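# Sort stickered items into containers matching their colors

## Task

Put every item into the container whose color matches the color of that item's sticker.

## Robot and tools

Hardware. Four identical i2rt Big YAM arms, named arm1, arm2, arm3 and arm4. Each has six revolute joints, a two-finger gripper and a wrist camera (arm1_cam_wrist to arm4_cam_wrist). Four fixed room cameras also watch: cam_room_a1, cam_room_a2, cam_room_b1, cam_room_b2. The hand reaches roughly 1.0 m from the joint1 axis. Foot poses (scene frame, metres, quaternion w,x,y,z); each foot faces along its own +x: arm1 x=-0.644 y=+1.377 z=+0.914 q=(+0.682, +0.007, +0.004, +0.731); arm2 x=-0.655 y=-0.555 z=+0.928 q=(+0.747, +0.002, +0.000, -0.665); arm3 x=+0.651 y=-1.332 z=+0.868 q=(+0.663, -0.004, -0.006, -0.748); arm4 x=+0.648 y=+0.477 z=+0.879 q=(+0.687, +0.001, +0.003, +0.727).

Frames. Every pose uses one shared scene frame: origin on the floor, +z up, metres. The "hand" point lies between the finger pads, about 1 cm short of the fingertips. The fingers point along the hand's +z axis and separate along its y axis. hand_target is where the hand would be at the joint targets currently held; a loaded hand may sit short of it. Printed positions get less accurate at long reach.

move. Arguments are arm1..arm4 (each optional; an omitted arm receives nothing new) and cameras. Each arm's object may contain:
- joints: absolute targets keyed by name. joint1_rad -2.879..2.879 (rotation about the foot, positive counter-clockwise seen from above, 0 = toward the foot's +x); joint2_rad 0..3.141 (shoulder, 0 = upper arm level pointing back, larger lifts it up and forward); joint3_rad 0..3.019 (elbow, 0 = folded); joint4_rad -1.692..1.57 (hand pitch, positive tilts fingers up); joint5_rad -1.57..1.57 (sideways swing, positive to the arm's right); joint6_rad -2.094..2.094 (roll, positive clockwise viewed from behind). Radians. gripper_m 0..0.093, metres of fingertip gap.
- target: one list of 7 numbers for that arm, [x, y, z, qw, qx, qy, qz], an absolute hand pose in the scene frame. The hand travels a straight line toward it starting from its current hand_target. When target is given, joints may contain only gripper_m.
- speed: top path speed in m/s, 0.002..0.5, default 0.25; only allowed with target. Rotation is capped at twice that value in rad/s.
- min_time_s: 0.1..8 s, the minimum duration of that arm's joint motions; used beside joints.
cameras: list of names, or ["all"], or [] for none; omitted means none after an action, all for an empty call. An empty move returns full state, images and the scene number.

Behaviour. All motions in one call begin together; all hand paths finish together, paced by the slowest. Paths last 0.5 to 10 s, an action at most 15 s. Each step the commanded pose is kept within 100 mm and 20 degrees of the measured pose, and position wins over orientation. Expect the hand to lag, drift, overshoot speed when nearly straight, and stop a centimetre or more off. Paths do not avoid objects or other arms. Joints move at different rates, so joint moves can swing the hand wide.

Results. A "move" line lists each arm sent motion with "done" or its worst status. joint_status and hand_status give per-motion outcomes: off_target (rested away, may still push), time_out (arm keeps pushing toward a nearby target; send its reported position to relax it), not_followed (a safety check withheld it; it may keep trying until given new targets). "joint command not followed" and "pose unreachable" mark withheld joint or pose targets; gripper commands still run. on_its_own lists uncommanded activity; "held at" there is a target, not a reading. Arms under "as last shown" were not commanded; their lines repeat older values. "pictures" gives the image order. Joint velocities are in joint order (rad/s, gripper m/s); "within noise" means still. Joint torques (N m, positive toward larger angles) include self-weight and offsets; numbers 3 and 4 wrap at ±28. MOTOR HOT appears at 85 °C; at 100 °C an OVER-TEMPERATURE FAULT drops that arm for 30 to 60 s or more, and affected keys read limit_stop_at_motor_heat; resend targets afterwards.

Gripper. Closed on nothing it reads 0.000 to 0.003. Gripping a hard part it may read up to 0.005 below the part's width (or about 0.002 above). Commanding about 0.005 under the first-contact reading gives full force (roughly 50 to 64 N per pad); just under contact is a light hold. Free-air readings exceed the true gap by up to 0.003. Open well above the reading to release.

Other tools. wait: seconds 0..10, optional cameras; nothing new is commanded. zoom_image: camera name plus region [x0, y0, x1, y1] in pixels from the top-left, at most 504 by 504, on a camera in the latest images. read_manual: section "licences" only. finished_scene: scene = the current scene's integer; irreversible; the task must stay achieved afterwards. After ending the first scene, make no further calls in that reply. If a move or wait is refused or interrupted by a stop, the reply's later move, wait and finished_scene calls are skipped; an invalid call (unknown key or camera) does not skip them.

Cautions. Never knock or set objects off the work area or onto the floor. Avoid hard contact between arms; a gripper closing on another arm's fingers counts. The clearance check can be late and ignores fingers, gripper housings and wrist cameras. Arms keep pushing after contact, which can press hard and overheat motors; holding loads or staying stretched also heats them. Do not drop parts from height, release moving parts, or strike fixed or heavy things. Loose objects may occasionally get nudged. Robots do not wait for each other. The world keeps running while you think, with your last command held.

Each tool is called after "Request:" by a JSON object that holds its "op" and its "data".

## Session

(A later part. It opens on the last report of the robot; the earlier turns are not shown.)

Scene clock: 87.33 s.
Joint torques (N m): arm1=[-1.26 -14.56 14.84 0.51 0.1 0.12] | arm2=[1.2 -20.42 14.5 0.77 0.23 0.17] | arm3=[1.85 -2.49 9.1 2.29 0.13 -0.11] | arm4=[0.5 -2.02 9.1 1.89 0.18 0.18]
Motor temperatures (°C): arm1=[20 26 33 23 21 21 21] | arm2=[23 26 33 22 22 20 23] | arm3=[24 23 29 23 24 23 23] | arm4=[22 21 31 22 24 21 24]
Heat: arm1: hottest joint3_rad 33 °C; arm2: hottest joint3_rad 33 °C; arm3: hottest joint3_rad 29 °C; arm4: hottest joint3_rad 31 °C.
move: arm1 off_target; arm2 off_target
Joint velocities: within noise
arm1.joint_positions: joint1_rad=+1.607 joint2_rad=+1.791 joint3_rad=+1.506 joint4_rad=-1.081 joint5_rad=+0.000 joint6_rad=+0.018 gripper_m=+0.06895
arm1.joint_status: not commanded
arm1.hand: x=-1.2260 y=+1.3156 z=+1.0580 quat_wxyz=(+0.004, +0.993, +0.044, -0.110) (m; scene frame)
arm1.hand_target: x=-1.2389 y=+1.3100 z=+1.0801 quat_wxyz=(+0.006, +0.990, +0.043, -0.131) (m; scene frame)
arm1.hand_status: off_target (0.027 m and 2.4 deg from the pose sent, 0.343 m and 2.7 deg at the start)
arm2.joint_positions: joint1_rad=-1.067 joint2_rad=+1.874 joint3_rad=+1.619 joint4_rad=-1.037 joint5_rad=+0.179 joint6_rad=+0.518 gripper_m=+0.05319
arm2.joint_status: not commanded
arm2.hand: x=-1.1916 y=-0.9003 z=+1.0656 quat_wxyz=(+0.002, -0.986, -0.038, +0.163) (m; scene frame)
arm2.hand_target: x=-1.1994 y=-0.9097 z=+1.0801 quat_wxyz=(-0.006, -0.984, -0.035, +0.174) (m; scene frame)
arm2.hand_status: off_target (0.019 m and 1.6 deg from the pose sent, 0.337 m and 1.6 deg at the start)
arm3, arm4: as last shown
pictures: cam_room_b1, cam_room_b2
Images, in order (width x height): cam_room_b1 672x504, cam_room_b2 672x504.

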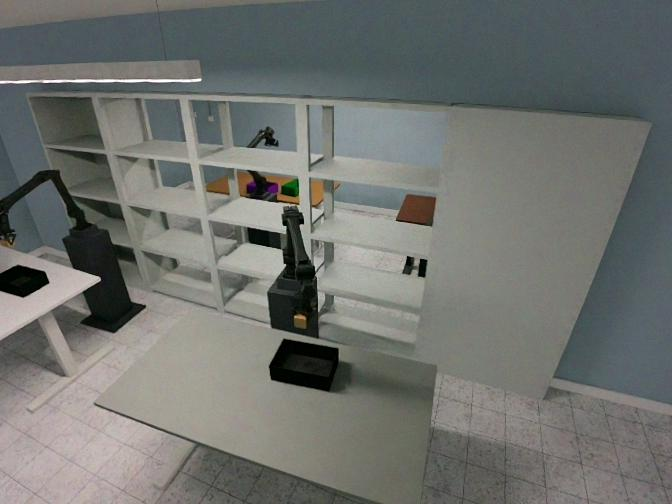

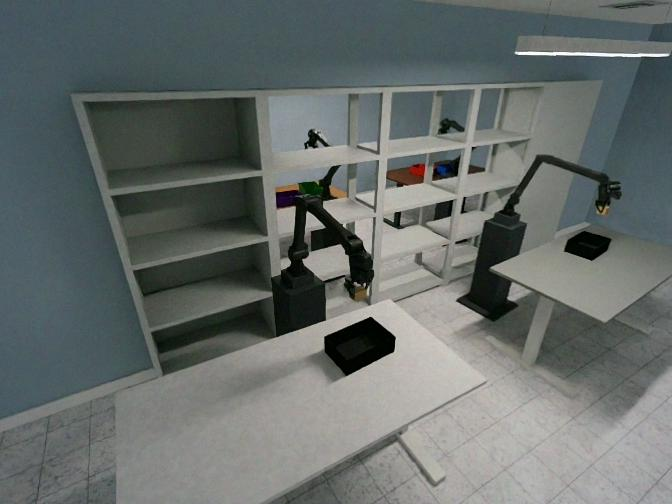

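Request:
{"op": "move", "data": {"arm1": {"joints":{"joint4_rad":0.2},"min_time_s":1.5}, "arm2": {"joints":{"joint4_rad":0.15},"min_time_s":1.5}, "cameras": ["cam_room_b1","cam_room_b2"]}}

Request:
{"op": "zoom_image", "data": {"camera": "cam_room_b1", "region": [240, 200, 380, 350]}}

Request:
{"op": "zoom_image", "data": {"camera": "cam_room_b2", "region": [300, 180, 440, 330]}}

Request:
{"op": "zoom_image", "data": {"camera": "cam_room_b2", "region": [540, 120, 660, 240]}}

Request:
{"op": "zoom_image", "data": {"camera": "cam_room_b1", "region": [0, 150, 100, 260]}}

Scene clock: 97.83 s.
Joint torques (N m): arm1=[-1.14 -15.74 16.23 2.63 0.11 0.13] | arm2=[1.14 -21.77 15.65 3.67 0.06 0.13] | arm3=[1.85 -2.49 9.14 2.29 0.14 -0.12] | arm4=[0.5 -2.43 9.24 1.83 0.17 0.18]
Motor temperatures (°C): arm1=[20 25 34 23 21 21 22] | arm2=[23 26 34 22 22 20 24] | arm3=[24 23 29 23 24 23 23] | arm4=[22 21 32 22 24 21 24]
Heat: arm1: hottest joint3_rad 34 °C; arm2: hottest joint3_rad 34 °C; arm3: hottest joint3_rad 29 °C; arm4: hottest joint3_rad 32 °C.
move: arm1 done; arm2 done
Joint velocities: within noise
arm1.joint_positions: joint1_rad=+1.607 joint2_rad=+1.791 joint3_rad=+1.506 joint4_rad=+0.177 joint5_rad=+0.000 joint6_rad=+0.018 gripper_m=+0.06895
arm1.joint_status: all done
arm1.hand: x=-1.4178 y=+1.2944 z=+1.2770 quat_wxyz=(+0.040, +0.738, +0.034, -0.672) (m; scene frame)
arm1.hand_target: x=-1.4215 y=+1.2883 z=+1.3150 quat_wxyz=(+0.046, +0.713, +0.032, -0.699) (m; scene frame)
arm1.hand_status: not commanded
arm2.joint_positions: joint1_rad=-1.067 joint2_rad=+1.874 joint3_rad=+1.619 joint4_rad=+0.124 joint5_rad=+0.179 joint6_rad=+0.518 gripper_m=+0.05317
arm2.joint_status: all done
arm2.hand: x=-1.3351 y=-1.0032 z=+1.2685 quat_wxyz=(-0.296, -0.752, +0.020, +0.589) (m; scene frame)
arm2.hand_target: x=-1.3388 y=-1.0108 z=+1.2968 quat_wxyz=(-0.315, -0.731, +0.025, +0.605) (m; scene frame)
arm2.hand_status: not commanded
arm3, arm4: as last shown
pictures: cam_room_b1, cam_room_b2
Images, in order (width x height): cam_room_b1 672x504, cam_room_b2 672x504.

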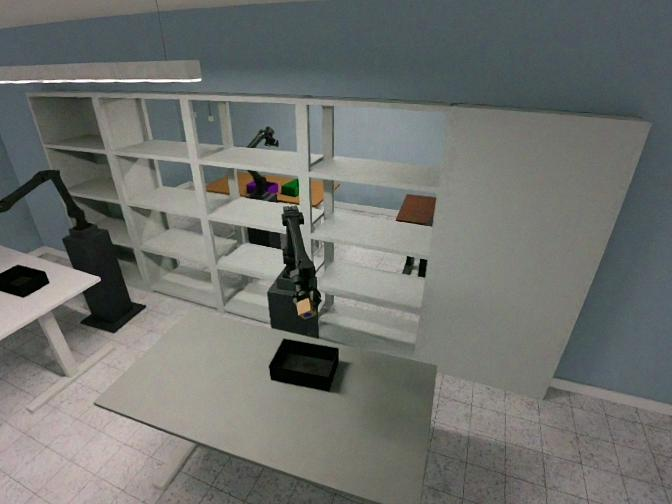

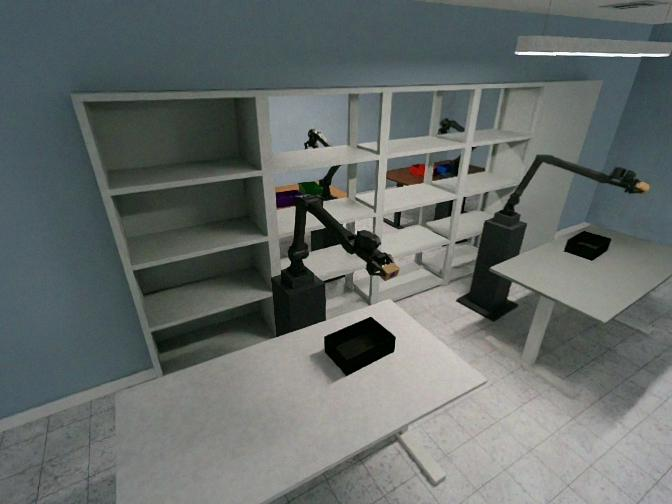

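Scaled by 3.360.

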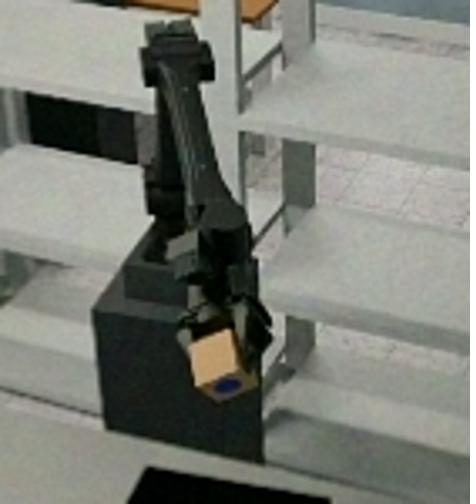

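Scaled by 3.360.

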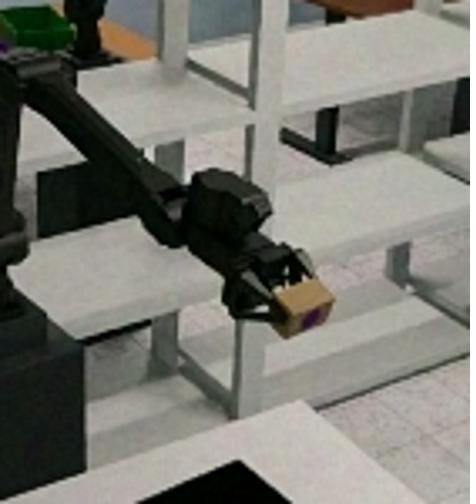

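Scaled by 4.200.

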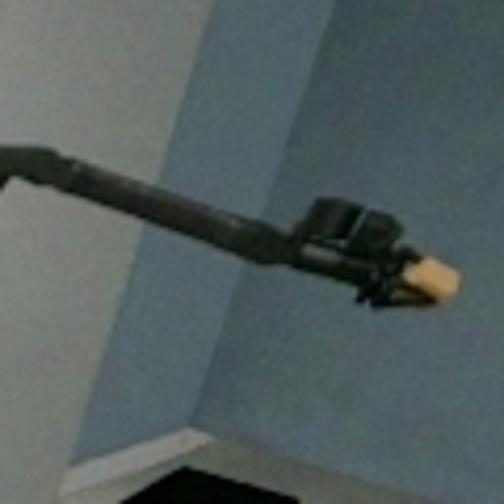

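Scaled by 4.582.

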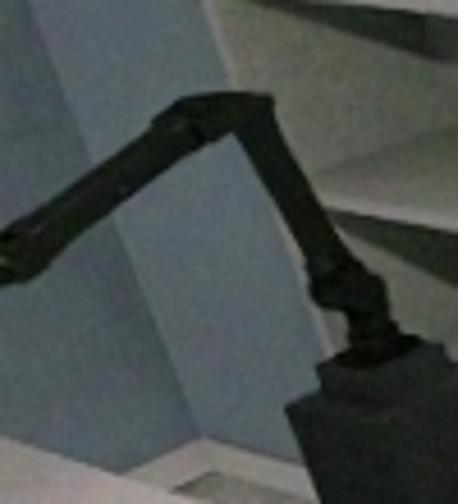

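Request:
{"op": "zoom_image", "data": {"camera": "cam_room_b1", "region": [285, 285, 335, 330]}}

Request:
{"op": "zoom_image", "data": {"camera": "cam_room_b2", "region": [370, 255, 410, 290]}}

Request:
{"op": "zoom_image", "data": {"camera": "cam_room_b1", "region": [220, 165, 320, 215]}}

Request:
{"op": "zoom_image", "data": {"camera": "cam_room_b2", "region": [380, 150, 480, 200]}}

Scaled by 10.080.

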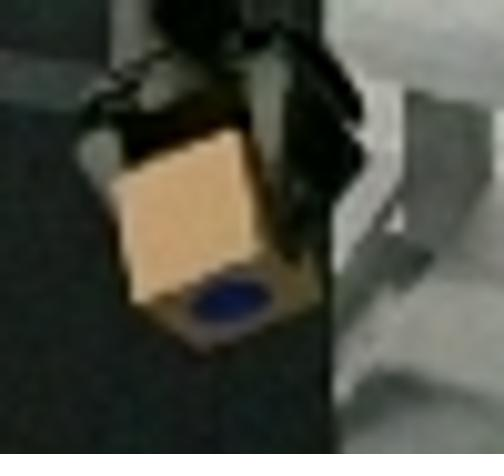

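Scaled by 12.600.

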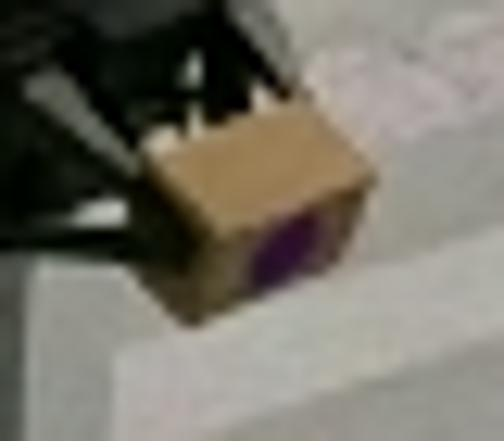

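Scaled by 5.040.

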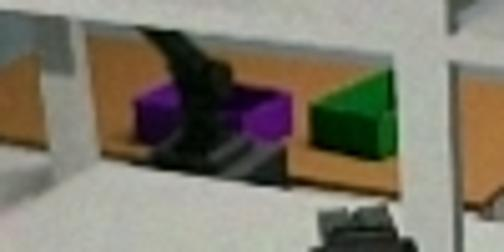

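Scaled by 5.040.

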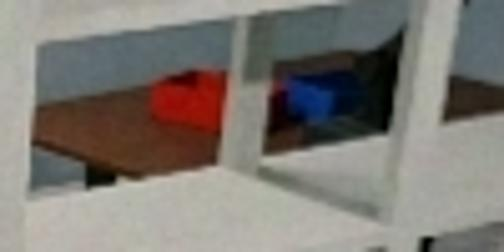

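Request:
{"op": "move", "data": {"arm1": {"joints":{"joint2_rad":0.65,"joint3_rad":1.35,"joint4_rad":-1.65,"joint5_rad":0,"joint6_rad":0},"min_time_s":3}, "arm2": {"joints":{"joint2_rad":0.65,"joint3_rad":1.35,"joint4_rad":-1.65,"joint5_rad":0,"joint6_rad":0},"min_time_s":3}, "arm3": {"joints":{"joint2_rad":0.65,"joint3_rad":1.35,"joint4_rad":-1.65,"joint5_rad":0,"joint6_rad":0},"min_time_s":3}, "arm4": {"joints":{"joint2_rad":0.65,"joint3_rad":1.35,"joint4_rad":-1.65,"joint5_rad":0,"joint6_rad":0},"min_time_s":3}}}

Request:
{"op": "move", "data": {"arm1": {"joints":{"joint1_rad":-2.342},"min_time_s":4.5}, "arm2": {"joints":{"joint1_rad":0.936},"min_time_s":4.5}, "arm3": {"joints":{"joint1_rad":-1.979},"min_time_s":5}, "arm4": {"joints":{"joint1_rad":0.985},"min_time_s":5}, "cameras": ["arm1_cam_wrist","arm2_cam_wrist","cam_room_b1","cam_room_b2"]}}

Scene clock: 138.17 s.
Joint torques (N m): arm1=[-0.5 3.49 9.13 1.09 0.03 -0.04] | arm2=[1.08 0.56 8.53 1.55 -0.2 -0.09] | arm3=[1.79 0.38 12.21 0.79 0.14 -0.11] | arm4=[0.56 0.21 10.8 0.55 0.15 0.17]
Motor temperatures (°C): arm1=[20 25 38 23 21 21 22] | arm2=[23 28 37 23 22 20 24] | arm3=[24 23 30 23 24 23 23] | arm4=[22 21 33 22 24 21 24]
Heat: arm1: hottest joint3_rad 38 °C; arm2: hottest joint3_rad 37 °C; arm3: hottest joint3_rad 30 °C; arm4: hottest joint3_rad 33 °C.
move: arm1 done; arm2 done; arm3 done; arm4 done
Joint velocities: within noise
arm1.joint_positions: joint1_rad=+1.607 joint2_rad=+0.643 joint3_rad=+1.349 joint4_rad=-1.643 joint5_rad=+0.000 joint6_rad=+0.008 gripper_m=+0.06895
arm1.joint_status: all done
arm1.hand: x=-0.8327 y=+1.3559 z=+1.3768 quat_wxyz=(+0.016, +0.947, +0.047, -0.318) (m; scene frame)
arm1.hand_target: x=-0.8331 y=+1.3543 z=+1.3751 quat_wxyz=(+0.016, +0.948, +0.054, -0.312) (m; scene frame)
arm1.hand_status: not commanded
arm2.joint_positions: joint1_rad=-1.067 joint2_rad=+0.646 joint3_rad=+1.360 joint4_rad=-1.639 joint5_rad=+0.004 joint6_rad=+0.015 gripper_m=+0.05318
arm2.joint_status: all done
arm2.hand: x=-0.8179 y=-0.6711 z=+1.3922 quat_wxyz=(-0.096, -0.906, -0.282, +0.301) (m; scene frame)
arm2.hand_target: x=-0.8166 y=-0.6722 z=+1.3856 quat_wxyz=(-0.093, -0.906, -0.293, +0.289) (m; scene frame)
arm2.hand_status: not commanded
arm3.joint_positions: joint1_rad=+1.681 joint2_rad=+0.656 joint3_rad=+1.302 joint4_rad=-1.642 joint5_rad=-0.003 joint6_rad=+0.007 gripper_m=+0.09397
arm3.joint_status: all done
arm3.hand: x=+0.8533 y=-1.3277 z=+1.3049 quat_wxyz=(-0.284, -0.006, -0.959, +0.006) (m; scene frame)
arm3.hand_target: x=+0.8483 y=-1.3261 z=+1.3258 quat_wxyz=(-0.306, +0.002, -0.952, +0.007) (m; scene frame)
arm3.hand_status: not commanded
arm4.joint_positions: joint1_rad=-1.626 joint2_rad=+0.659 joint3_rad=+1.304 joint4_rad=-1.638 joint5_rad=-0.002 joint6_rad=-0.014 gripper_m=+0.09397
arm4.joint_status: all done
arm4.hand: x=+0.8546 y=+0.4789 z=+1.3162 quat_wxyz=(-0.283, +0.008, -0.959, +0.002) (m; scene frame)
arm4.hand_target: x=+0.8479 y=+0.4785 z=+1.3364 quat_wxyz=(-0.303, +0.001, -0.953, +0.002) (m; scene frame)
arm4.hand_status: not commanded
pictures: none

Scene clock: 143.50 s.
Joint torques (N m): arm1=[-2.55 3.72 9.29 0.98 0.03 -0.02] | arm2=[1.14 0.62 8.47 1.57 -0.13 -0.08] | arm3=[0.5 -0.03 12.25 0.76 0 -0.12] | arm4=[0.62 0.09 10.95 0.43 0.13 0.12]
Motor temperatures (°C): arm1=[20 25 37 23 21 21 22] | arm2=[23 27 36 22 22 20 24] | arm3=[24 23 31 23 24 23 23] | arm4=[22 21 34 22 24 21 24]
Heat: arm1: hottest joint3_rad 37 °C; arm2: hottest joint3_rad 36 °C; arm3: hottest joint3_rad 31 °C; arm4: hottest joint3_rad 34 °C.
move: arm1 done; arm2 done; arm3 done; arm4 done
Joint velocities: within noise
arm1.joint_positions: joint1_rad=-2.335 joint2_rad=+0.643 joint3_rad=+1.349 joint4_rad=-1.643 joint5_rad=+0.000 joint6_rad=+0.007 gripper_m=+0.06902
arm1.joint_status: all done
arm1.hand: x=-0.4853 y=+1.2495 z=+1.3711 quat_wxyz=(-0.286, -0.326, -0.895, +0.106) (m; scene frame)
arm1.hand_target: x=-0.4859 y=+1.2480 z=+1.3694 quat_wxyz=(-0.279, -0.327, -0.896, +0.106) (m; scene frame)
arm1.hand_status: not commanded
arm2.joint_positions: joint1_rad=+0.930 joint2_rad=+0.646 joint3_rad=+1.360 joint4_rad=-1.639 joint5_rad=+0.003 joint6_rad=+0.014 gripper_m=+0.05314
arm2.joint_status: all done
arm2.hand: x=-0.4848 y=-0.6567 z=+1.3929 quat_wxyz=(-0.307, -0.253, -0.914, +0.079) (m; scene frame)
arm2.hand_target: x=-0.4843 y=-0.6551 z=+1.3862 quat_wxyz=(-0.296, -0.245, -0.920, +0.077) (m; scene frame)
arm2.hand_status: not commanded
arm3.joint_positions: joint1_rad=-1.969 joint2_rad=+0.656 joint3_rad=+1.302 joint4_rad=-1.642 joint5_rad=+0.001 joint6_rad=+0.006 gripper_m=+0.09399
arm3.joint_status: all done
arm3.hand: x=+0.4745 y=-1.2246 z=+1.3030 quat_wxyz=(+0.066, -0.927, +0.251, +0.272) (m; scene frame)
arm3.hand_target: x=+0.4798 y=-1.2250 z=+1.3240 quat_wxyz=(+0.074, -0.920, +0.251, +0.292) (m; scene frame)
arm3.hand_status: not commanded
arm4.joint_positions: joint1_rad=+0.982 joint2_rad=+0.659 joint3_rad=+1.304 joint4_rad=-1.638 joint5_rad=-0.002 joint6_rad=-0.013 gripper_m=+0.09398
arm4.joint_status: all done
arm4.hand: x=+0.4736 y=+0.5828 z=+1.3177 quat_wxyz=(-0.074, +0.926, -0.247, -0.276) (m; scene frame)
arm4.hand_target: x=+0.4794 y=+0.5792 z=+1.3378 quat_wxyz=(-0.078, +0.919, -0.250, -0.297) (m; scene frame)
arm4.hand_status: not commanded
pictures: arm1_cam_wrist, arm2_cam_wrist, cam_room_b1, cam_room_b2
Images, in order (width x height): arm1_cam_wrist 672x504, arm2_cam_wrist 672x504, cam_room_b1 672x504, cam_room_b2 672x504.

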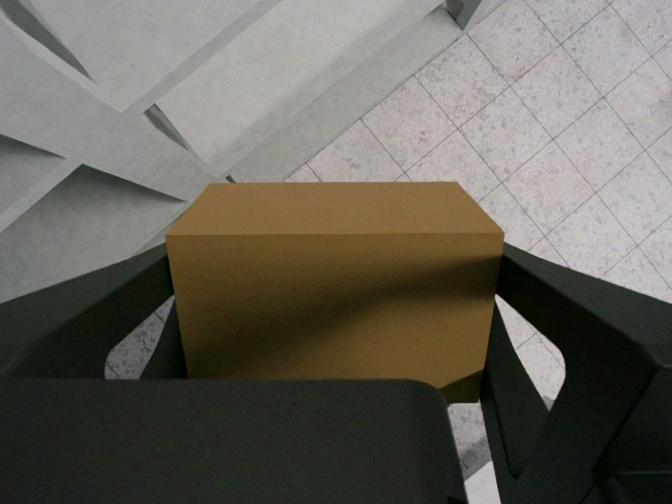

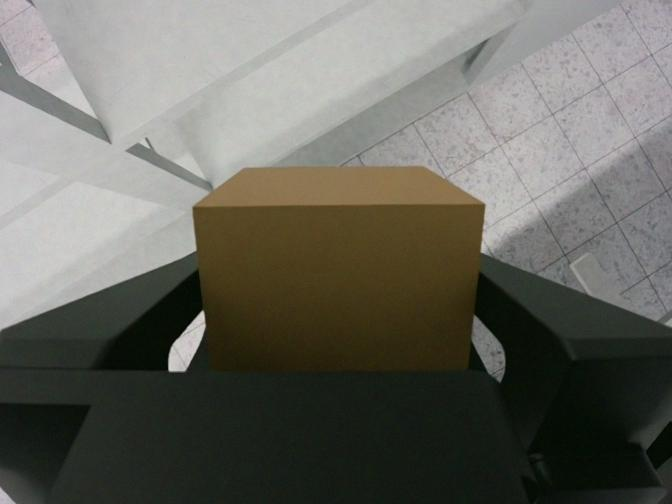

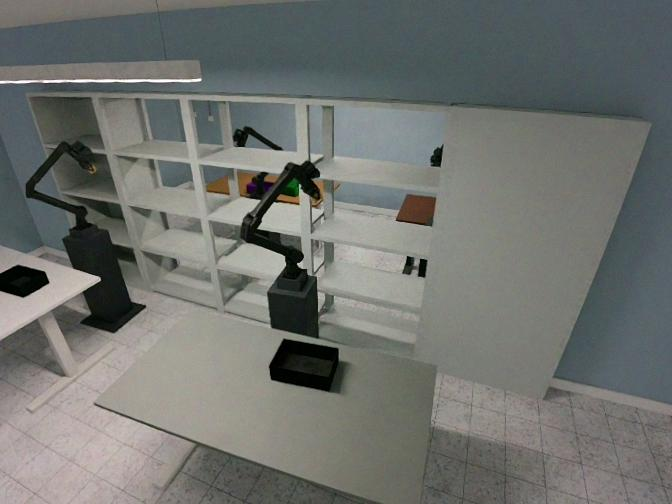

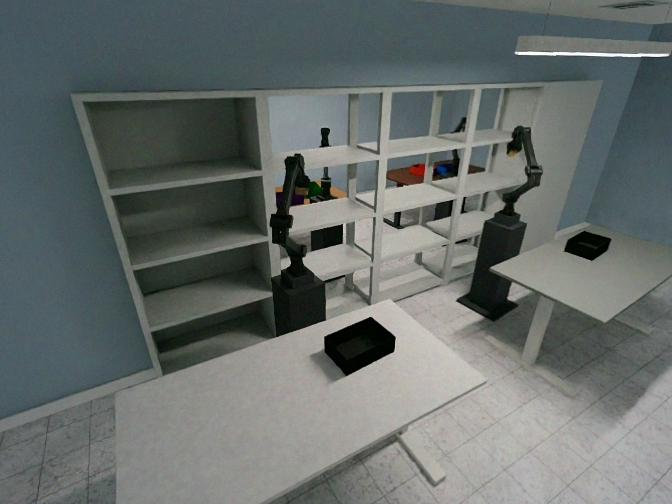

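Request:
{"op": "move", "data": {"arm1": {"target":[-0.41,1.181,1.13,-0.1226,-0.3391,-0.9316,0.0446],"speed":0.2}, "arm2": {"target":[-0.386,-0.709,1.15,-0.1718,-0.2547,-0.9505,0.0460],"speed":0.2}, "arm3": {"joints":{"joint2_rad":0.65,"joint3_rad":0.65,"joint4_rad":-0.02},"min_time_s":2}, "arm4": {"joints":{"joint2_rad":0.65,"joint3_rad":0.65,"joint4_rad":-0.02},"min_time_s":2}}}

Request:
{"op": "move", "data": {"arm1": {"target":[-0.073,0.898,1.085,-0.1226,-0.3391,-0.9316,0.0446],"speed":0.18}, "arm2": {"target":[0.005,-0.935,1.095,-0.1718,-0.2547,-0.9505,0.0460],"speed":0.18}, "cameras": ["arm1_cam_wrist","arm2_cam_wrist","arm3_cam_wrist","arm4_cam_wrist"]}}

Scene clock: 151.60 s.
Joint torques (N m): arm1=[-2.43 -2.14 11.63 1.35 -0.06 -0.03] | arm2=[1.49 -5.36 10.96 2.21 0.16 0.03] | arm3=[0.5 -2.49 10.04 2.63 -0.02 -0.12] | arm4=[0.97 -2.78 10.09 2.17 0.17 0.17]
Motor temperatures (°C): arm1=[20 25 37 23 21 21 22] | arm2=[23 27 36 22 22 20 24] | arm3=[24 23 31 23 24 23 23] | arm4=[22 21 34 22 24 21 24]
Heat: arm1: hottest joint3_rad 37 °C; arm2: hottest joint3_rad 36 °C; arm3: hottest joint3_rad 31 °C; arm4: hottest joint3_rad 34 °C.
move: arm1 done; arm2 done; arm3 done; arm4 done
Joint velocities: within noise
arm1.joint_positions: joint1_rad=-2.337 joint2_rad=+0.945 joint3_rad=+0.884 joint4_rad=-1.264 joint5_rad=-0.009 joint6_rad=+0.000 gripper_m=+0.06902
arm1.joint_status: not commanded
arm1.hand: x=-0.4123 y=+1.1871 z=+1.1234 quat_wxyz=(-0.109, -0.338, -0.934, +0.039) (m; scene frame)
arm1.hand_target: x=-0.4101 y=+1.1811 z=+1.1301 quat_wxyz=(-0.123, -0.339, -0.932, +0.045) (m; scene frame)
arm1.hand_status: done (0.009 m and 1.7 deg from the pose sent, 0.262 m and 20.5 deg at the start)
arm2.joint_positions: joint1_rad=+0.934 joint2_rad=+0.905 joint3_rad=+0.867 joint4_rad=-1.189 joint5_rad=+0.004 joint6_rad=+0.014 gripper_m=+0.05314
arm2.joint_status: not commanded
arm2.hand: x=-0.3900 y=-0.7095 z=+1.1506 quat_wxyz=(-0.166, -0.261, -0.950, +0.043) (m; scene frame)
arm2.hand_target: x=-0.3861 y=-0.7089 z=+1.1501 quat_wxyz=(-0.172, -0.255, -0.951, +0.046) (m; scene frame)
arm2.hand_status: done (0.004 m and 1.1 deg from the pose sent, 0.267 m and 16.5 deg at the start)
arm3.joint_positions: joint1_rad=-1.969 joint2_rad=+0.651 joint3_rad=+0.653 joint4_rad=-0.038 joint5_rad=+0.001 joint6_rad=+0.006 gripper_m=+0.09399
arm3.joint_status: all done
arm3.hand: x=+0.3105 y=-1.1314 z=+1.2701 quat_wxyz=(+0.171, -0.697, +0.191, +0.670) (m; scene frame)
arm3.hand_target: x=+0.3128 y=-1.1280 z=+1.2731 quat_wxyz=(+0.179, -0.691, +0.191, +0.674) (m; scene frame)
arm3.hand_status: not commanded
arm4.joint_positions: joint1_rad=+0.982 joint2_rad=+0.655 joint3_rad=+0.646 joint4_rad=-0.041 joint5_rad=-0.002 joint6_rad=-0.013 gripper_m=+0.09398
arm4.joint_status: all done
arm4.hand: x=+0.3116 y=+0.6781 z=+1.2793 quat_wxyz=(-0.183, +0.699, -0.187, -0.665) (m; scene frame)
arm4.hand_target: x=+0.3120 y=+0.6768 z=+1.2886 quat_wxyz=(-0.181, +0.688, -0.188, -0.677) (m; scene frame)
arm4.hand_status: not commanded
pictures: none

Scene clock: 155.00 s.
Joint torques (N m): arm1=[-2.2 -19.43 17.03 0.25 0.04 0.01] | arm2=[0.85 -22.89 16.79 0.88 0.03 -0.05] | arm3=[0.44 -2.55 10 2.62 -0.01 -0.12] | arm4=[1.14 -2.61 10.07 2.37 0.16 0.15]
Motor temperatures (°C): arm1=[20 25 37 23 21 21 22] | arm2=[23 27 36 22 22 20 24] | arm3=[24 23 31 23 24 23 23] | arm4=[22 21 35 22 24 21 24]
Heat: arm1: hottest joint3_rad 37 °C; arm2: hottest joint3_rad 36 °C; arm3: hottest joint3_rad 31 °C; arm4: hottest joint3_rad 35 °C.
move: arm1 off_target; arm2 off_target
Joint velocities: within noise
arm1.joint_positions: joint1_rad=-2.337 joint2_rad=+2.164 joint3_rad=+2.145 joint4_rad=-1.324 joint5_rad=-0.009 joint6_rad=+0.000 gripper_m=+0.06902
arm1.joint_status: not commanded
arm1.hand: x=-0.0828 y=+0.9106 z=+1.0612 quat_wxyz=(-0.100, -0.339, -0.935, +0.036) (m; scene frame)
arm1.hand_target: x=-0.0743 y=+0.8990 z=+1.0851 quat_wxyz=(-0.123, -0.339, -0.932, +0.045) (m; scene frame)
arm1.hand_status: off_target (0.029 m and 2.8 deg from the pose sent, 0.447 m and 1.7 deg at the start)
arm2.joint_positions: joint1_rad=+0.934 joint2_rad=+2.141 joint3_rad=+2.087 joint4_rad=-1.182 joint5_rad=+0.004 joint6_rad=+0.014 gripper_m=+0.05314
arm2.joint_status: not commanded
arm2.hand: x=-0.0086 y=-0.9278 z=+1.0855 quat_wxyz=(-0.161, -0.261, -0.951, +0.042) (m; scene frame)
arm2.hand_target: x=+0.0041 y=-0.9344 z=+1.0951 quat_wxyz=(-0.173, -0.255, -0.950, +0.046) (m; scene frame)
arm2.hand_status: off_target (0.018 m and 1.5 deg from the pose sent, 0.458 m and 1.1 deg at the start)
arm3, arm4: as last shown
pictures: arm1_cam_wrist, arm2_cam_wrist, arm3_cam_wrist, arm4_cam_wrist
Images, in order (width x height): arm1_cam_wrist 672x504, arm2_cam_wrist 672x504, arm3_cam_wrist 672x504, arm4_cam_wrist 672x504.

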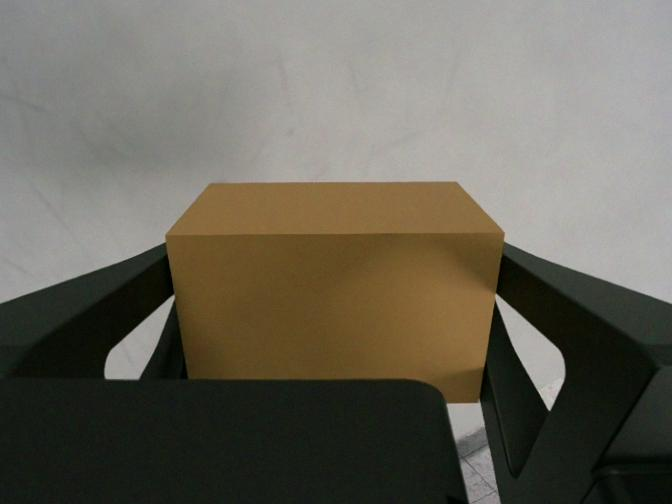

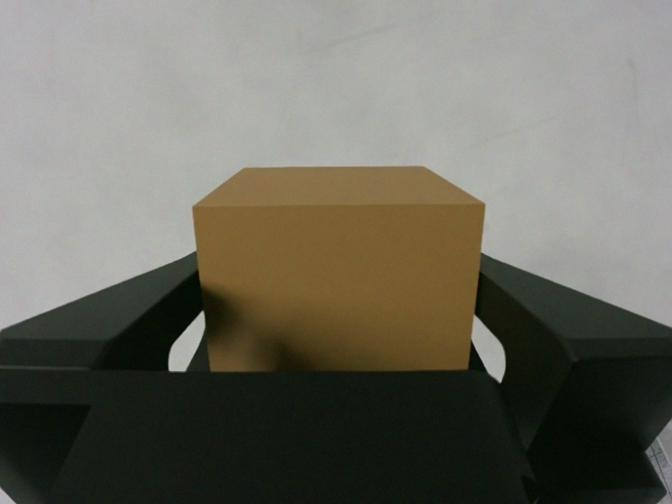

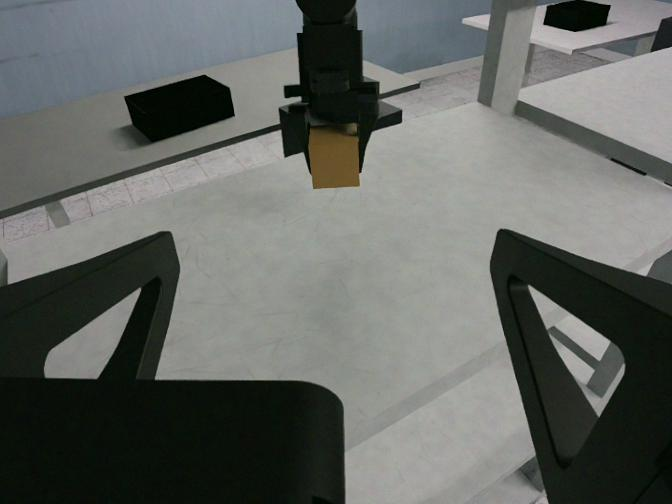

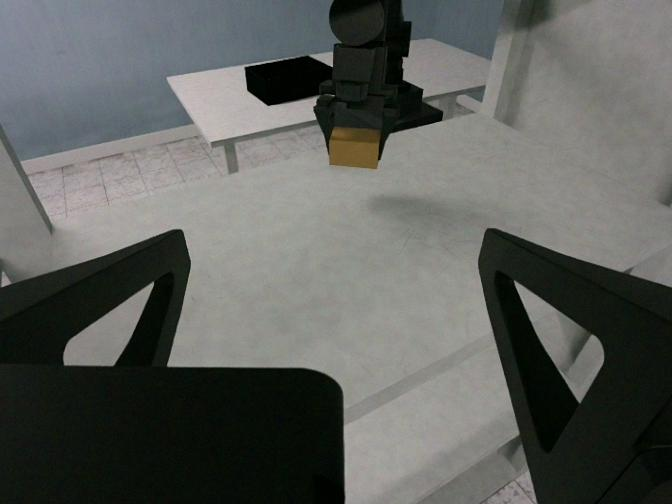

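Request:
{"op": "move", "data": {"arm1": {"target":[-0.073,0.898,1.03,-0.1226,-0.3391,-0.9316,0.0446],"speed":0.1}, "arm2": {"target":[0.005,-0.935,1.025,-0.1718,-0.2547,-0.9505,0.0460],"speed":0.1}, "cameras": ["arm3_cam_wrist","arm4_cam_wrist"]}}

Scene clock: 160.17 s.
Joint torques (N m): arm1=[-2.37 -19.08 11.52 1.26 0.06 0.03] | arm2=[0.85 -23.12 10.71 2.26 0.01 -0.06] | arm3=[0.38 -2.55 10.07 2.65 -0.01 -0.12] | arm4=[0.85 -3.19 10.04 2.14 0.15 0.16]
Motor temperatures (°C): arm1=[20 25 37 23 21 21 22] | arm2=[23 27 37 22 22 20 24] | arm3=[24 23 30 23 24 23 23] | arm4=[22 21 36 22 24 21 24]
Heat: arm1: hottest joint3_rad 37 °C; arm2: hottest joint3_rad 37 °C; arm3: hottest joint3_rad 30 °C; arm4: hottest joint3_rad 36 °C.
move: arm1 done; arm2 off_target
Joint velocities: within noise
arm1.joint_positions: joint1_rad=-2.337 joint2_rad=+2.176 joint3_rad=+2.087 joint4_rad=-1.217 joint5_rad=-0.009 joint6_rad=+0.000 gripper_m=+0.06902
arm1.joint_status: not commanded
arm1.hand: x=-0.0747 y=+0.9036 z=+1.0341 quat_wxyz=(-0.118, -0.338, -0.933, +0.043) (m; scene frame)
arm1.hand_target: x=-0.0731 y=+0.8981 z=+1.0299 quat_wxyz=(-0.123, -0.339, -0.932, +0.045) (m; scene frame)
arm1.hand_status: done (0.007 m and 0.6 deg from the pose sent, 0.035 m and 2.8 deg at the start)
arm2.joint_positions: joint1_rad=+0.934 joint2_rad=+2.167 joint3_rad=+2.020 joint4_rad=-1.052 joint5_rad=+0.004 joint6_rad=+0.014 gripper_m=+0.05314
arm2.joint_status: not commanded
arm2.hand: x=+0.0022 y=-0.9338 z=+1.0466 quat_wxyz=(-0.179, -0.260, -0.948, +0.046) (m; scene frame)
arm2.hand_target: x=+0.0043 y=-0.9345 z=+1.0251 quat_wxyz=(-0.172, -0.255, -0.951, +0.046) (m; scene frame)
arm2.hand_status: off_target (0.022 m and 1.1 deg from the pose sent, 0.062 m and 1.5 deg at the start)
arm3, arm4: as last shown
pictures: arm3_cam_wrist, arm4_cam_wrist
Images, in order (width x height): arm3_cam_wrist 672x504, arm4_cam_wrist 672x504.

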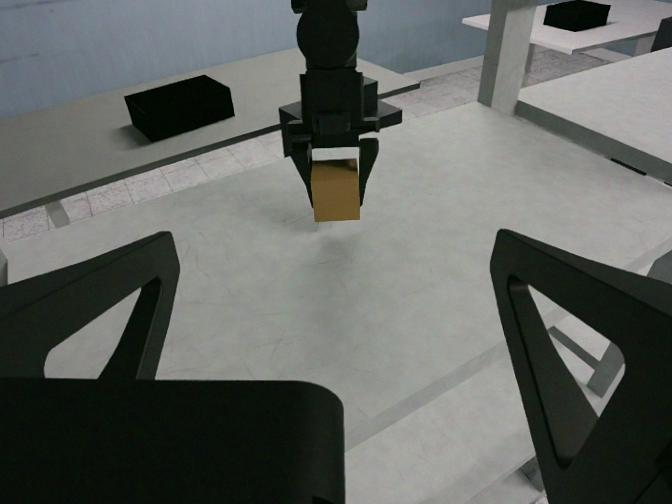

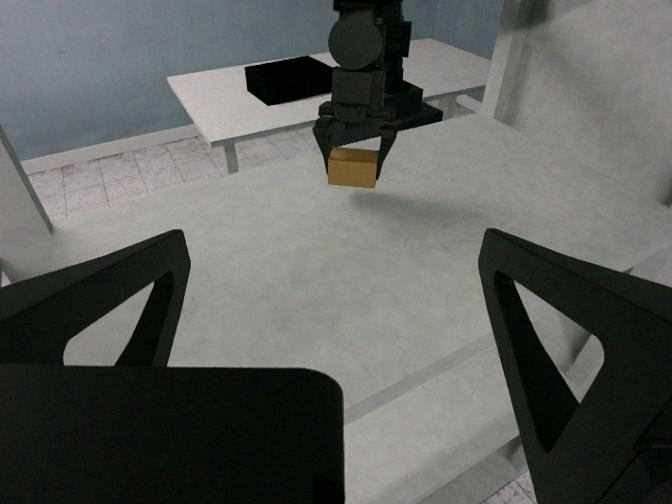

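Request:
{"op": "move", "data": {"arm1": {"target":[-0.073,0.898,1.012,-0.1064,-0.3398,-0.9337,0.0387],"speed":0.06}, "arm2": {"target":[0.005,-0.935,1.006,-0.1511,-0.2556,-0.9540,0.0405],"speed":0.06}, "cameras": ["arm3_cam_wrist","arm4_cam_wrist"]}}

Request:
{"op": "zoom_image", "data": {"camera": "arm3_cam_wrist", "region": [270, 140, 400, 250]}}

Request:
{"op": "zoom_image", "data": {"camera": "arm4_cam_wrist", "region": [290, 120, 420, 230]}}

Scene clock: 168.53 s.
Joint torques (N m): arm1=[-2.43 -19.49 12.96 0.51 0.05 0] | arm2=[0.85 -23.36 13.33 0.92 0.01 -0.05] | arm3=[0.56 -2.43 10.02 2.63 -0.01 -0.12] | arm4=[1.03 -2.73 9.99 2.36 0.16 0.17]
Motor temperatures (°C): arm1=[20 26 36 23 21 21 22] | arm2=[23 27 36 22 22 20 25] | arm3=[24 23 30 23 24 23 23] | arm4=[22 21 37 22 24 21 24]
Heat: arm1: hottest joint3_rad 36 °C; arm2: hottest joint3_rad 36 °C; arm3: hottest joint3_rad 30 °C; arm4: hottest joint3_rad 37 °C.
move: arm1 done; arm2 off_target
Joint velocities: within noise
arm1.joint_positions: joint1_rad=-2.337 joint2_rad=+2.212 joint3_rad=+2.087 joint4_rad=-1.217 joint5_rad=-0.009 joint6_rad=+0.000 gripper_m=+0.06902
arm1.joint_status: not commanded
arm1.hand: x=-0.0755 y=+0.9039 z=+1.0084 quat_wxyz=(-0.102, -0.339, -0.935, +0.037) (m; scene frame)
arm1.hand_target: x=-0.0731 y=+0.8981 z=+1.0121 quat_wxyz=(-0.107, -0.340, -0.934, +0.039) (m; scene frame)
arm1.hand_status: done (0.007 m and 0.6 deg from the pose sent, 0.023 m and 1.5 deg at the start)
arm2.joint_positions: joint1_rad=+0.934 joint2_rad=+2.209 joint3_rad=+2.020 joint4_rad=-1.054 joint5_rad=+0.004 joint6_rad=+0.014 gripper_m=+0.05314
arm2.joint_status: not commanded
arm2.hand: x=+0.0010 y=-0.9329 z=+1.0158 quat_wxyz=(-0.158, -0.261, -0.951, +0.041) (m; scene frame)
arm2.hand_target: x=+0.0047 y=-0.9347 z=+1.0060 quat_wxyz=(-0.151, -0.256, -0.954, +0.041) (m; scene frame)
arm2.hand_status: off_target (0.011 m and 1.1 deg from the pose sent, 0.041 m and 3.4 deg at the start)
arm3, arm4: as last shown
pictures: arm3_cam_wrist, arm4_cam_wrist
Images, in order (width x height): arm3_cam_wrist 672x504, arm4_cam_wrist 672x504.

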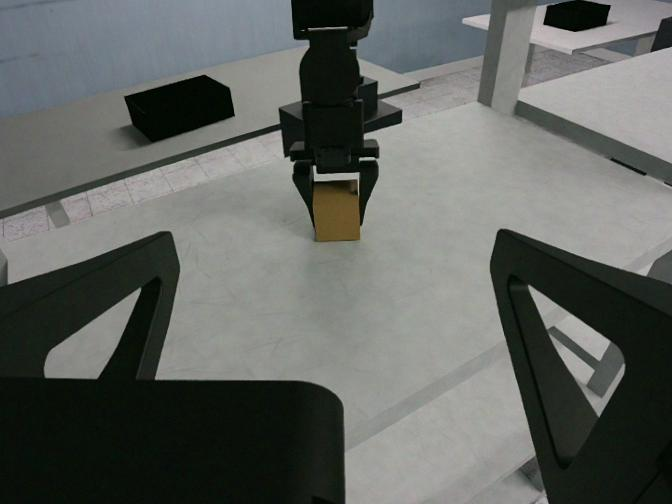

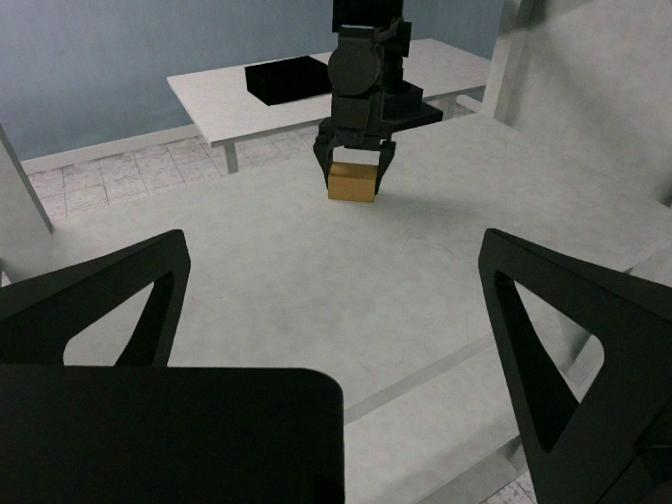

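Scaled by 3.877.

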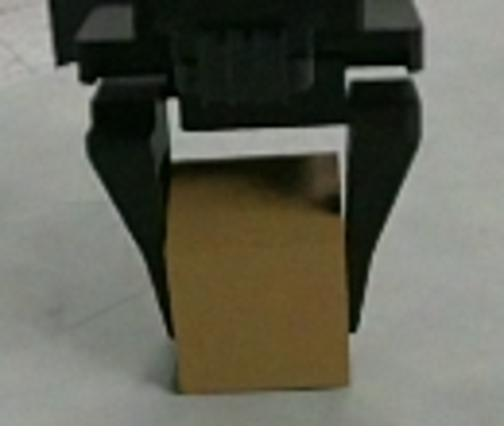

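Scaled by 3.877.

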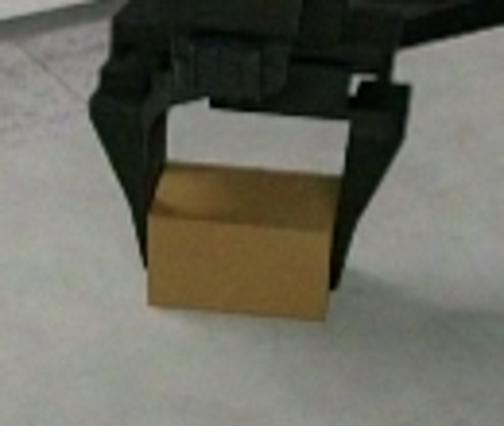

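Request:
{"op": "move", "data": {"arm1": {"target":[-0.073,0.898,1.003,-0.1064,-0.3398,-0.9337,0.0387],"speed":0.05}, "arm2": {"target":[0.005,-0.935,0.998,-0.1511,-0.2556,-0.9540,0.0405],"speed":0.05}, "cameras": ["arm3_cam_wrist","arm4_cam_wrist"]}}

Request:
{"op": "zoom_image", "data": {"camera": "arm3_cam_wrist", "region": [270, 140, 400, 250]}}

Request:
{"op": "zoom_image", "data": {"camera": "arm4_cam_wrist", "region": [290, 120, 420, 230]}}

Scene clock: 174.13 s.
Joint torques (N m): arm1=[-2.55 -19.19 11.47 1.21 0.05 0.01] | arm2=[0.73 -22.95 12.18 1.65 0 -0.06] | arm3=[0.44 -2.55 10.04 2.62 -0.02 -0.12] | arm4=[0.67 -2.55 10.06 2.13 0.16 0.17]
Motor temperatures (°C): arm1=[20 26 36 23 21 21 23] | arm2=[23 28 37 22 22 20 25] | arm3=[24 23 30 23 24 23 23] | arm4=[22 21 37 22 24 21 24]
Heat: arm1: hottest joint3_rad 36 °C; arm2: hottest joint3_rad 37 °C; arm3: hottest joint3_rad 30 °C; arm4: hottest joint3_rad 37 °C.
move: arm1 done; arm2 off_target
Joint velocities: within noise
arm1.joint_positions: joint1_rad=-2.337 joint2_rad=+2.212 joint3_rad=+2.087 joint4_rad=-1.214 joint5_rad=-0.009 joint6_rad=+0.000 gripper_m=+0.06902
arm1.joint_status: not commanded
arm1.hand: x=-0.0751 y=+0.9036 z=+1.0086 quat_wxyz=(-0.103, -0.339, -0.935, +0.037) (m; scene frame)
arm1.hand_target: x=-0.0732 y=+0.8981 z=+1.0031 quat_wxyz=(-0.106, -0.340, -0.934, +0.039) (m; scene frame)
arm1.hand_status: done (0.008 m and 0.5 deg from the pose sent, 0.008 m and 0.6 deg at the start)
arm2.joint_positions: joint1_rad=+0.934 joint2_rad=+2.209 joint3_rad=+2.020 joint4_rad=-1.054 joint5_rad=+0.004 joint6_rad=+0.014 gripper_m=+0.05314
arm2.joint_status: not commanded
arm2.hand: x=+0.0010 y=-0.9329 z=+1.0158 quat_wxyz=(-0.158, -0.261, -0.951, +0.041) (m; scene frame)
arm2.hand_target: x=+0.0044 y=-0.9346 z=+0.9981 quat_wxyz=(-0.151, -0.256, -0.954, +0.040) (m; scene frame)
arm2.hand_status: off_target (0.018 m and 1.1 deg from the pose sent, 0.018 m and 1.1 deg at the start)
arm3, arm4: as last shown
pictures: arm3_cam_wrist, arm4_cam_wrist
Images, in order (width x height): arm3_cam_wrist 672x504, arm4_cam_wrist 672x504.

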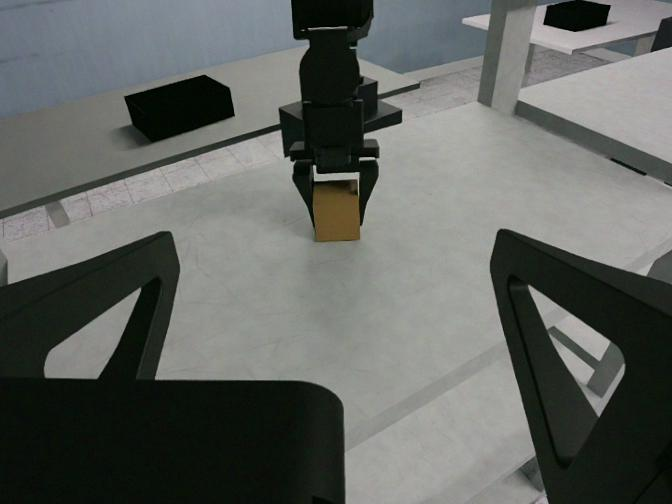

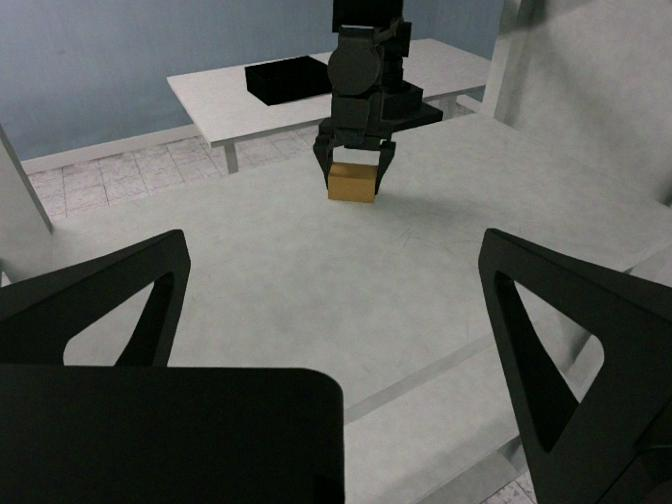

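Scaled by 3.877.

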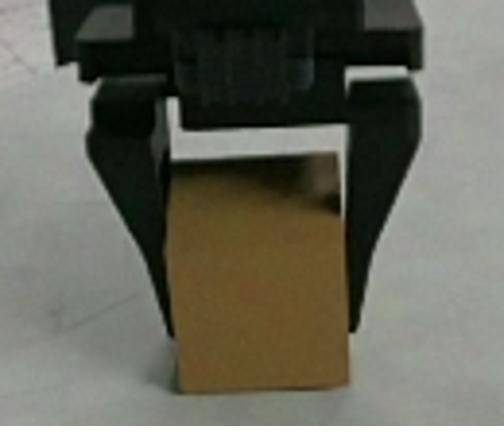

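Scaled by 3.877.

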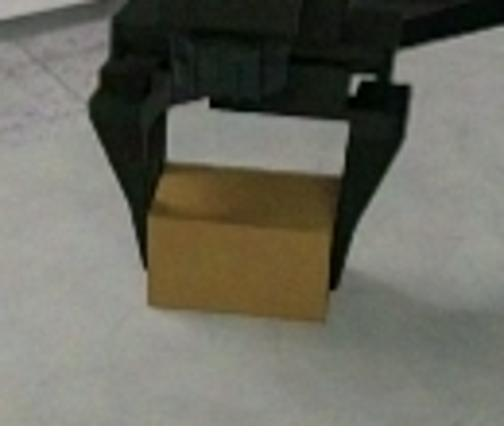

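Request:
{"op": "move", "data": {"arm1": {"target":[-0.073,0.898,0.994,-0.1064,-0.3398,-0.9337,0.0387],"speed":0.05}, "arm2": {"target":[0.005,-0.935,0.99,-0.1511,-0.2556,-0.9540,0.0405],"speed":0.05}}}

Scene clock: 179.60 s.
Joint torques (N m): arm1=[-1.55 -19.08 10.32 1.35 0.04 0.01] | arm2=[0.79 -22.53 11.07 2.17 0.01 -0.06] | arm3=[0.44 -2.67 10.04 2.65 -0.01 -0.12] | arm4=[1.2 -2.55 10.19 2.07 0.16 0.15]
Motor temperatures (°C): arm1=[20 26 36 23 21 21 23] | arm2=[23 28 37 22 22 20 25] | arm3=[24 23 30 23 24 23 23] | arm4=[22 21 37 22 24 21 24]
Heat: arm1: hottest joint3_rad 36 °C; arm2: hottest joint3_rad 37 °C; arm3: hottest joint3_rad 30 °C; arm4: hottest joint3_rad 37 °C.
move: arm1 off_target; arm2 off_target
Joint velocities: within noise
arm1.joint_positions: joint1_rad=-2.337 joint2_rad=+2.212 joint3_rad=+2.083 joint4_rad=-1.196 joint5_rad=-0.009 joint6_rad=+0.000 gripper_m=+0.06902
arm1.joint_status: not commanded
arm1.hand: x=-0.0728 y=+0.9017 z=+1.0076 quat_wxyz=(-0.109, -0.338, -0.934, +0.039) (m; scene frame)
arm1.hand_target: x=-0.0733 y=+0.8982 z=+0.9942 quat_wxyz=(-0.106, -0.340, -0.934, +0.039) (m; scene frame)
arm1.hand_status: off_target (0.014 m and 0.3 deg from the pose sent, 0.016 m and 0.5 deg at the start)
arm2.joint_positions: joint1_rad=+0.934 joint2_rad=+2.209 joint3_rad=+2.020 joint4_rad=-1.049 joint5_rad=+0.004 joint6_rad=+0.014 gripper_m=+0.05314
arm2.joint_status: not commanded
arm2.hand: x=+0.0020 y=-0.9335 z=+1.0162 quat_wxyz=(-0.160, -0.261, -0.951, +0.042) (m; scene frame)
arm2.hand_target: x=+0.0040 y=-0.9344 z=+0.9903 quat_wxyz=(-0.151, -0.256, -0.954, +0.040) (m; scene frame)
arm2.hand_status: off_target (0.026 m and 1.3 deg from the pose sent, 0.026 m and 1.1 deg at the start)
arm3, arm4: as last shown
pictures: none

Request:
{"op": "move", "data": {"arm1": {"target":[-0.073,0.898,1.003,-0.1064,-0.3398,-0.9337,0.0387],"speed":0.05,"joints":{"gripper_m":0.078}}, "arm2": {"target":[0.005,-0.935,1.008,-0.1511,-0.2556,-0.9540,0.0405],"speed":0.05,"joints":{"gripper_m":0.066}}}}

Request:
{"op": "move", "data": {"arm1": {"joints":{"gripper_m":0.093}}, "arm2": {"joints":{"gripper_m":0.085}}, "cameras": ["arm1_cam_wrist","arm2_cam_wrist"]}}

Scene clock: 185.17 s.
Joint torques (N m): arm1=[-2.32 -19.08 11.93 0.61 0.03 0.02] | arm2=[0.91 -23.36 13.56 0.83 0 -0.05] | arm3=[0.56 -2.43 10.02 2.67 0 -0.12] | arm4=[1.26 -2.9 10.04 2.21 0.15 0.17]
Motor temperatures (°C): arm1=[20 26 36 23 21 21 23] | arm2=[23 28 37 22 22 20 25] | arm3=[24 23 30 23 24 23 23] | arm4=[22 21 38 22 24 21 24]
Heat: arm1: hottest joint3_rad 36 °C; arm2: hottest joint3_rad 37 °C; arm3: hottest joint3_rad 30 °C; arm4: hottest joint3_rad 38 °C.
move: arm1 done; arm2 done
Joint velocities: within noise
arm1.joint_positions: joint1_rad=-2.337 joint2_rad=+2.212 joint3_rad=+2.081 joint4_rad=-1.195 joint5_rad=-0.009 joint6_rad=+0.000 gripper_m=+0.07796
arm1.joint_status: all done
arm1.hand: x=-0.0730 y=+0.9018 z=+1.0068 quat_wxyz=(-0.108, -0.338, -0.934, +0.039) (m; scene frame)
arm1.hand_target: x=-0.0731 y=+0.8980 z=+1.0031 quat_wxyz=(-0.107, -0.340, -0.934, +0.039) (m; scene frame)
arm1.hand_status: done (0.005 m and 0.3 deg from the pose sent, 0.006 m and 0.3 deg at the start)
arm2.joint_positions: joint1_rad=+0.934 joint2_rad=+2.209 joint3_rad=+2.020 joint4_rad=-1.056 joint5_rad=+0.004 joint6_rad=+0.014 gripper_m=+0.06593
arm2.joint_status: all done
arm2.hand: x=+0.0005 y=-0.9327 z=+1.0156 quat_wxyz=(-0.157, -0.261, -0.952, +0.041) (m; scene frame)
arm2.hand_target: x=+0.0048 y=-0.9348 z=+1.0080 quat_wxyz=(-0.152, -0.256, -0.954, +0.041) (m; scene frame)
arm2.hand_status: done (0.009 m and 1.0 deg from the pose sent, 0.009 m and 1.3 deg at the start)
arm3, arm4: as last shown
pictures: none

Scene clock: 185.63 s.
Joint torques (N m): arm1=[-2.02 -19.72 11.99 0.85 0.06 0] | arm2=[0.79 -23.36 13.56 0.85 0.01 -0.06] | arm3=[0.67 -2.55 10.03 2.65 0 -0.11] | arm4=[1.03 -2.9 10.03 2.29 0.12 0.16]
Motor temperatures (°C): arm1=[20 26 36 23 21 21 23] | arm2=[23 28 37 22 22 20 25] | arm3=[24 23 30 23 24 23 23] | arm4=[22 21 38 22 24 21 24]
Heat: arm1: hottest joint3_rad 36 °C; arm2: hottest joint3_rad 37 °C; arm3: hottest joint3_rad 30 °C; arm4: hottest joint3_rad 38 °C.
move: arm1 done; arm2 done
Joint velocities: within noise
arm1.joint_positions: joint1_rad=-2.337 joint2_rad=+2.212 joint3_rad=+2.081 joint4_rad=-1.195 joint5_rad=-0.009 joint6_rad=+0.000 gripper_m=+0.09293
arm1.joint_status: all done
arm1.hand: x=-0.0730 y=+0.9018 z=+1.0068 quat_wxyz=(-0.108, -0.338, -0.934, +0.039) (m; scene frame)
arm1.hand_target: x=-0.0731 y=+0.8980 z=+1.0031 quat_wxyz=(-0.107, -0.340, -0.934, +0.039) (m; scene frame)
arm1.hand_status: not commanded
arm2.joint_positions: joint1_rad=+0.934 joint2_rad=+2.209 joint3_rad=+2.020 joint4_rad=-1.056 joint5_rad=+0.004 joint6_rad=+0.014 gripper_m=+0.08491
arm2.joint_status: all done
arm2.hand: x=+0.0005 y=-0.9327 z=+1.0156 quat_wxyz=(-0.157, -0.261, -0.952, +0.041) (m; scene frame)
arm2.hand_target: x=+0.0048 y=-0.9348 z=+1.0080 quat_wxyz=(-0.152, -0.256, -0.954, +0.041) (m; scene frame)
arm2.hand_status: not commanded
arm3, arm4: as last shown
pictures: arm1_cam_wrist, arm2_cam_wrist
Images, in order (width x height): arm1_cam_wrist 672x504, arm2_cam_wrist 672x504.

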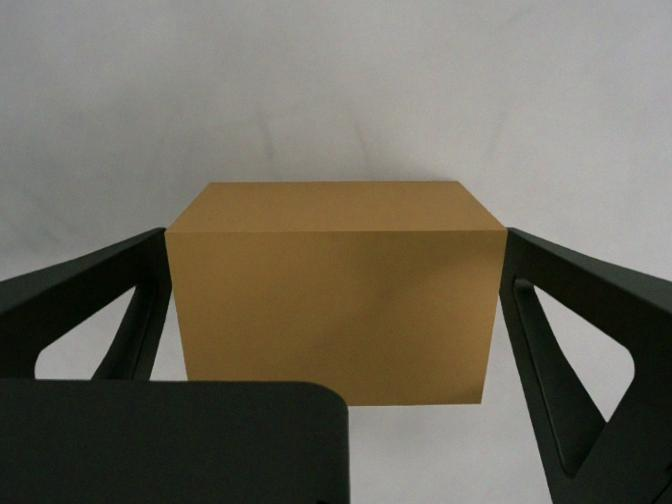

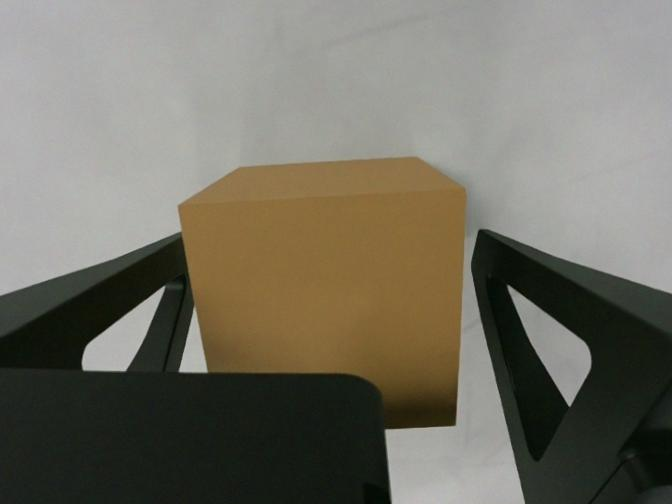

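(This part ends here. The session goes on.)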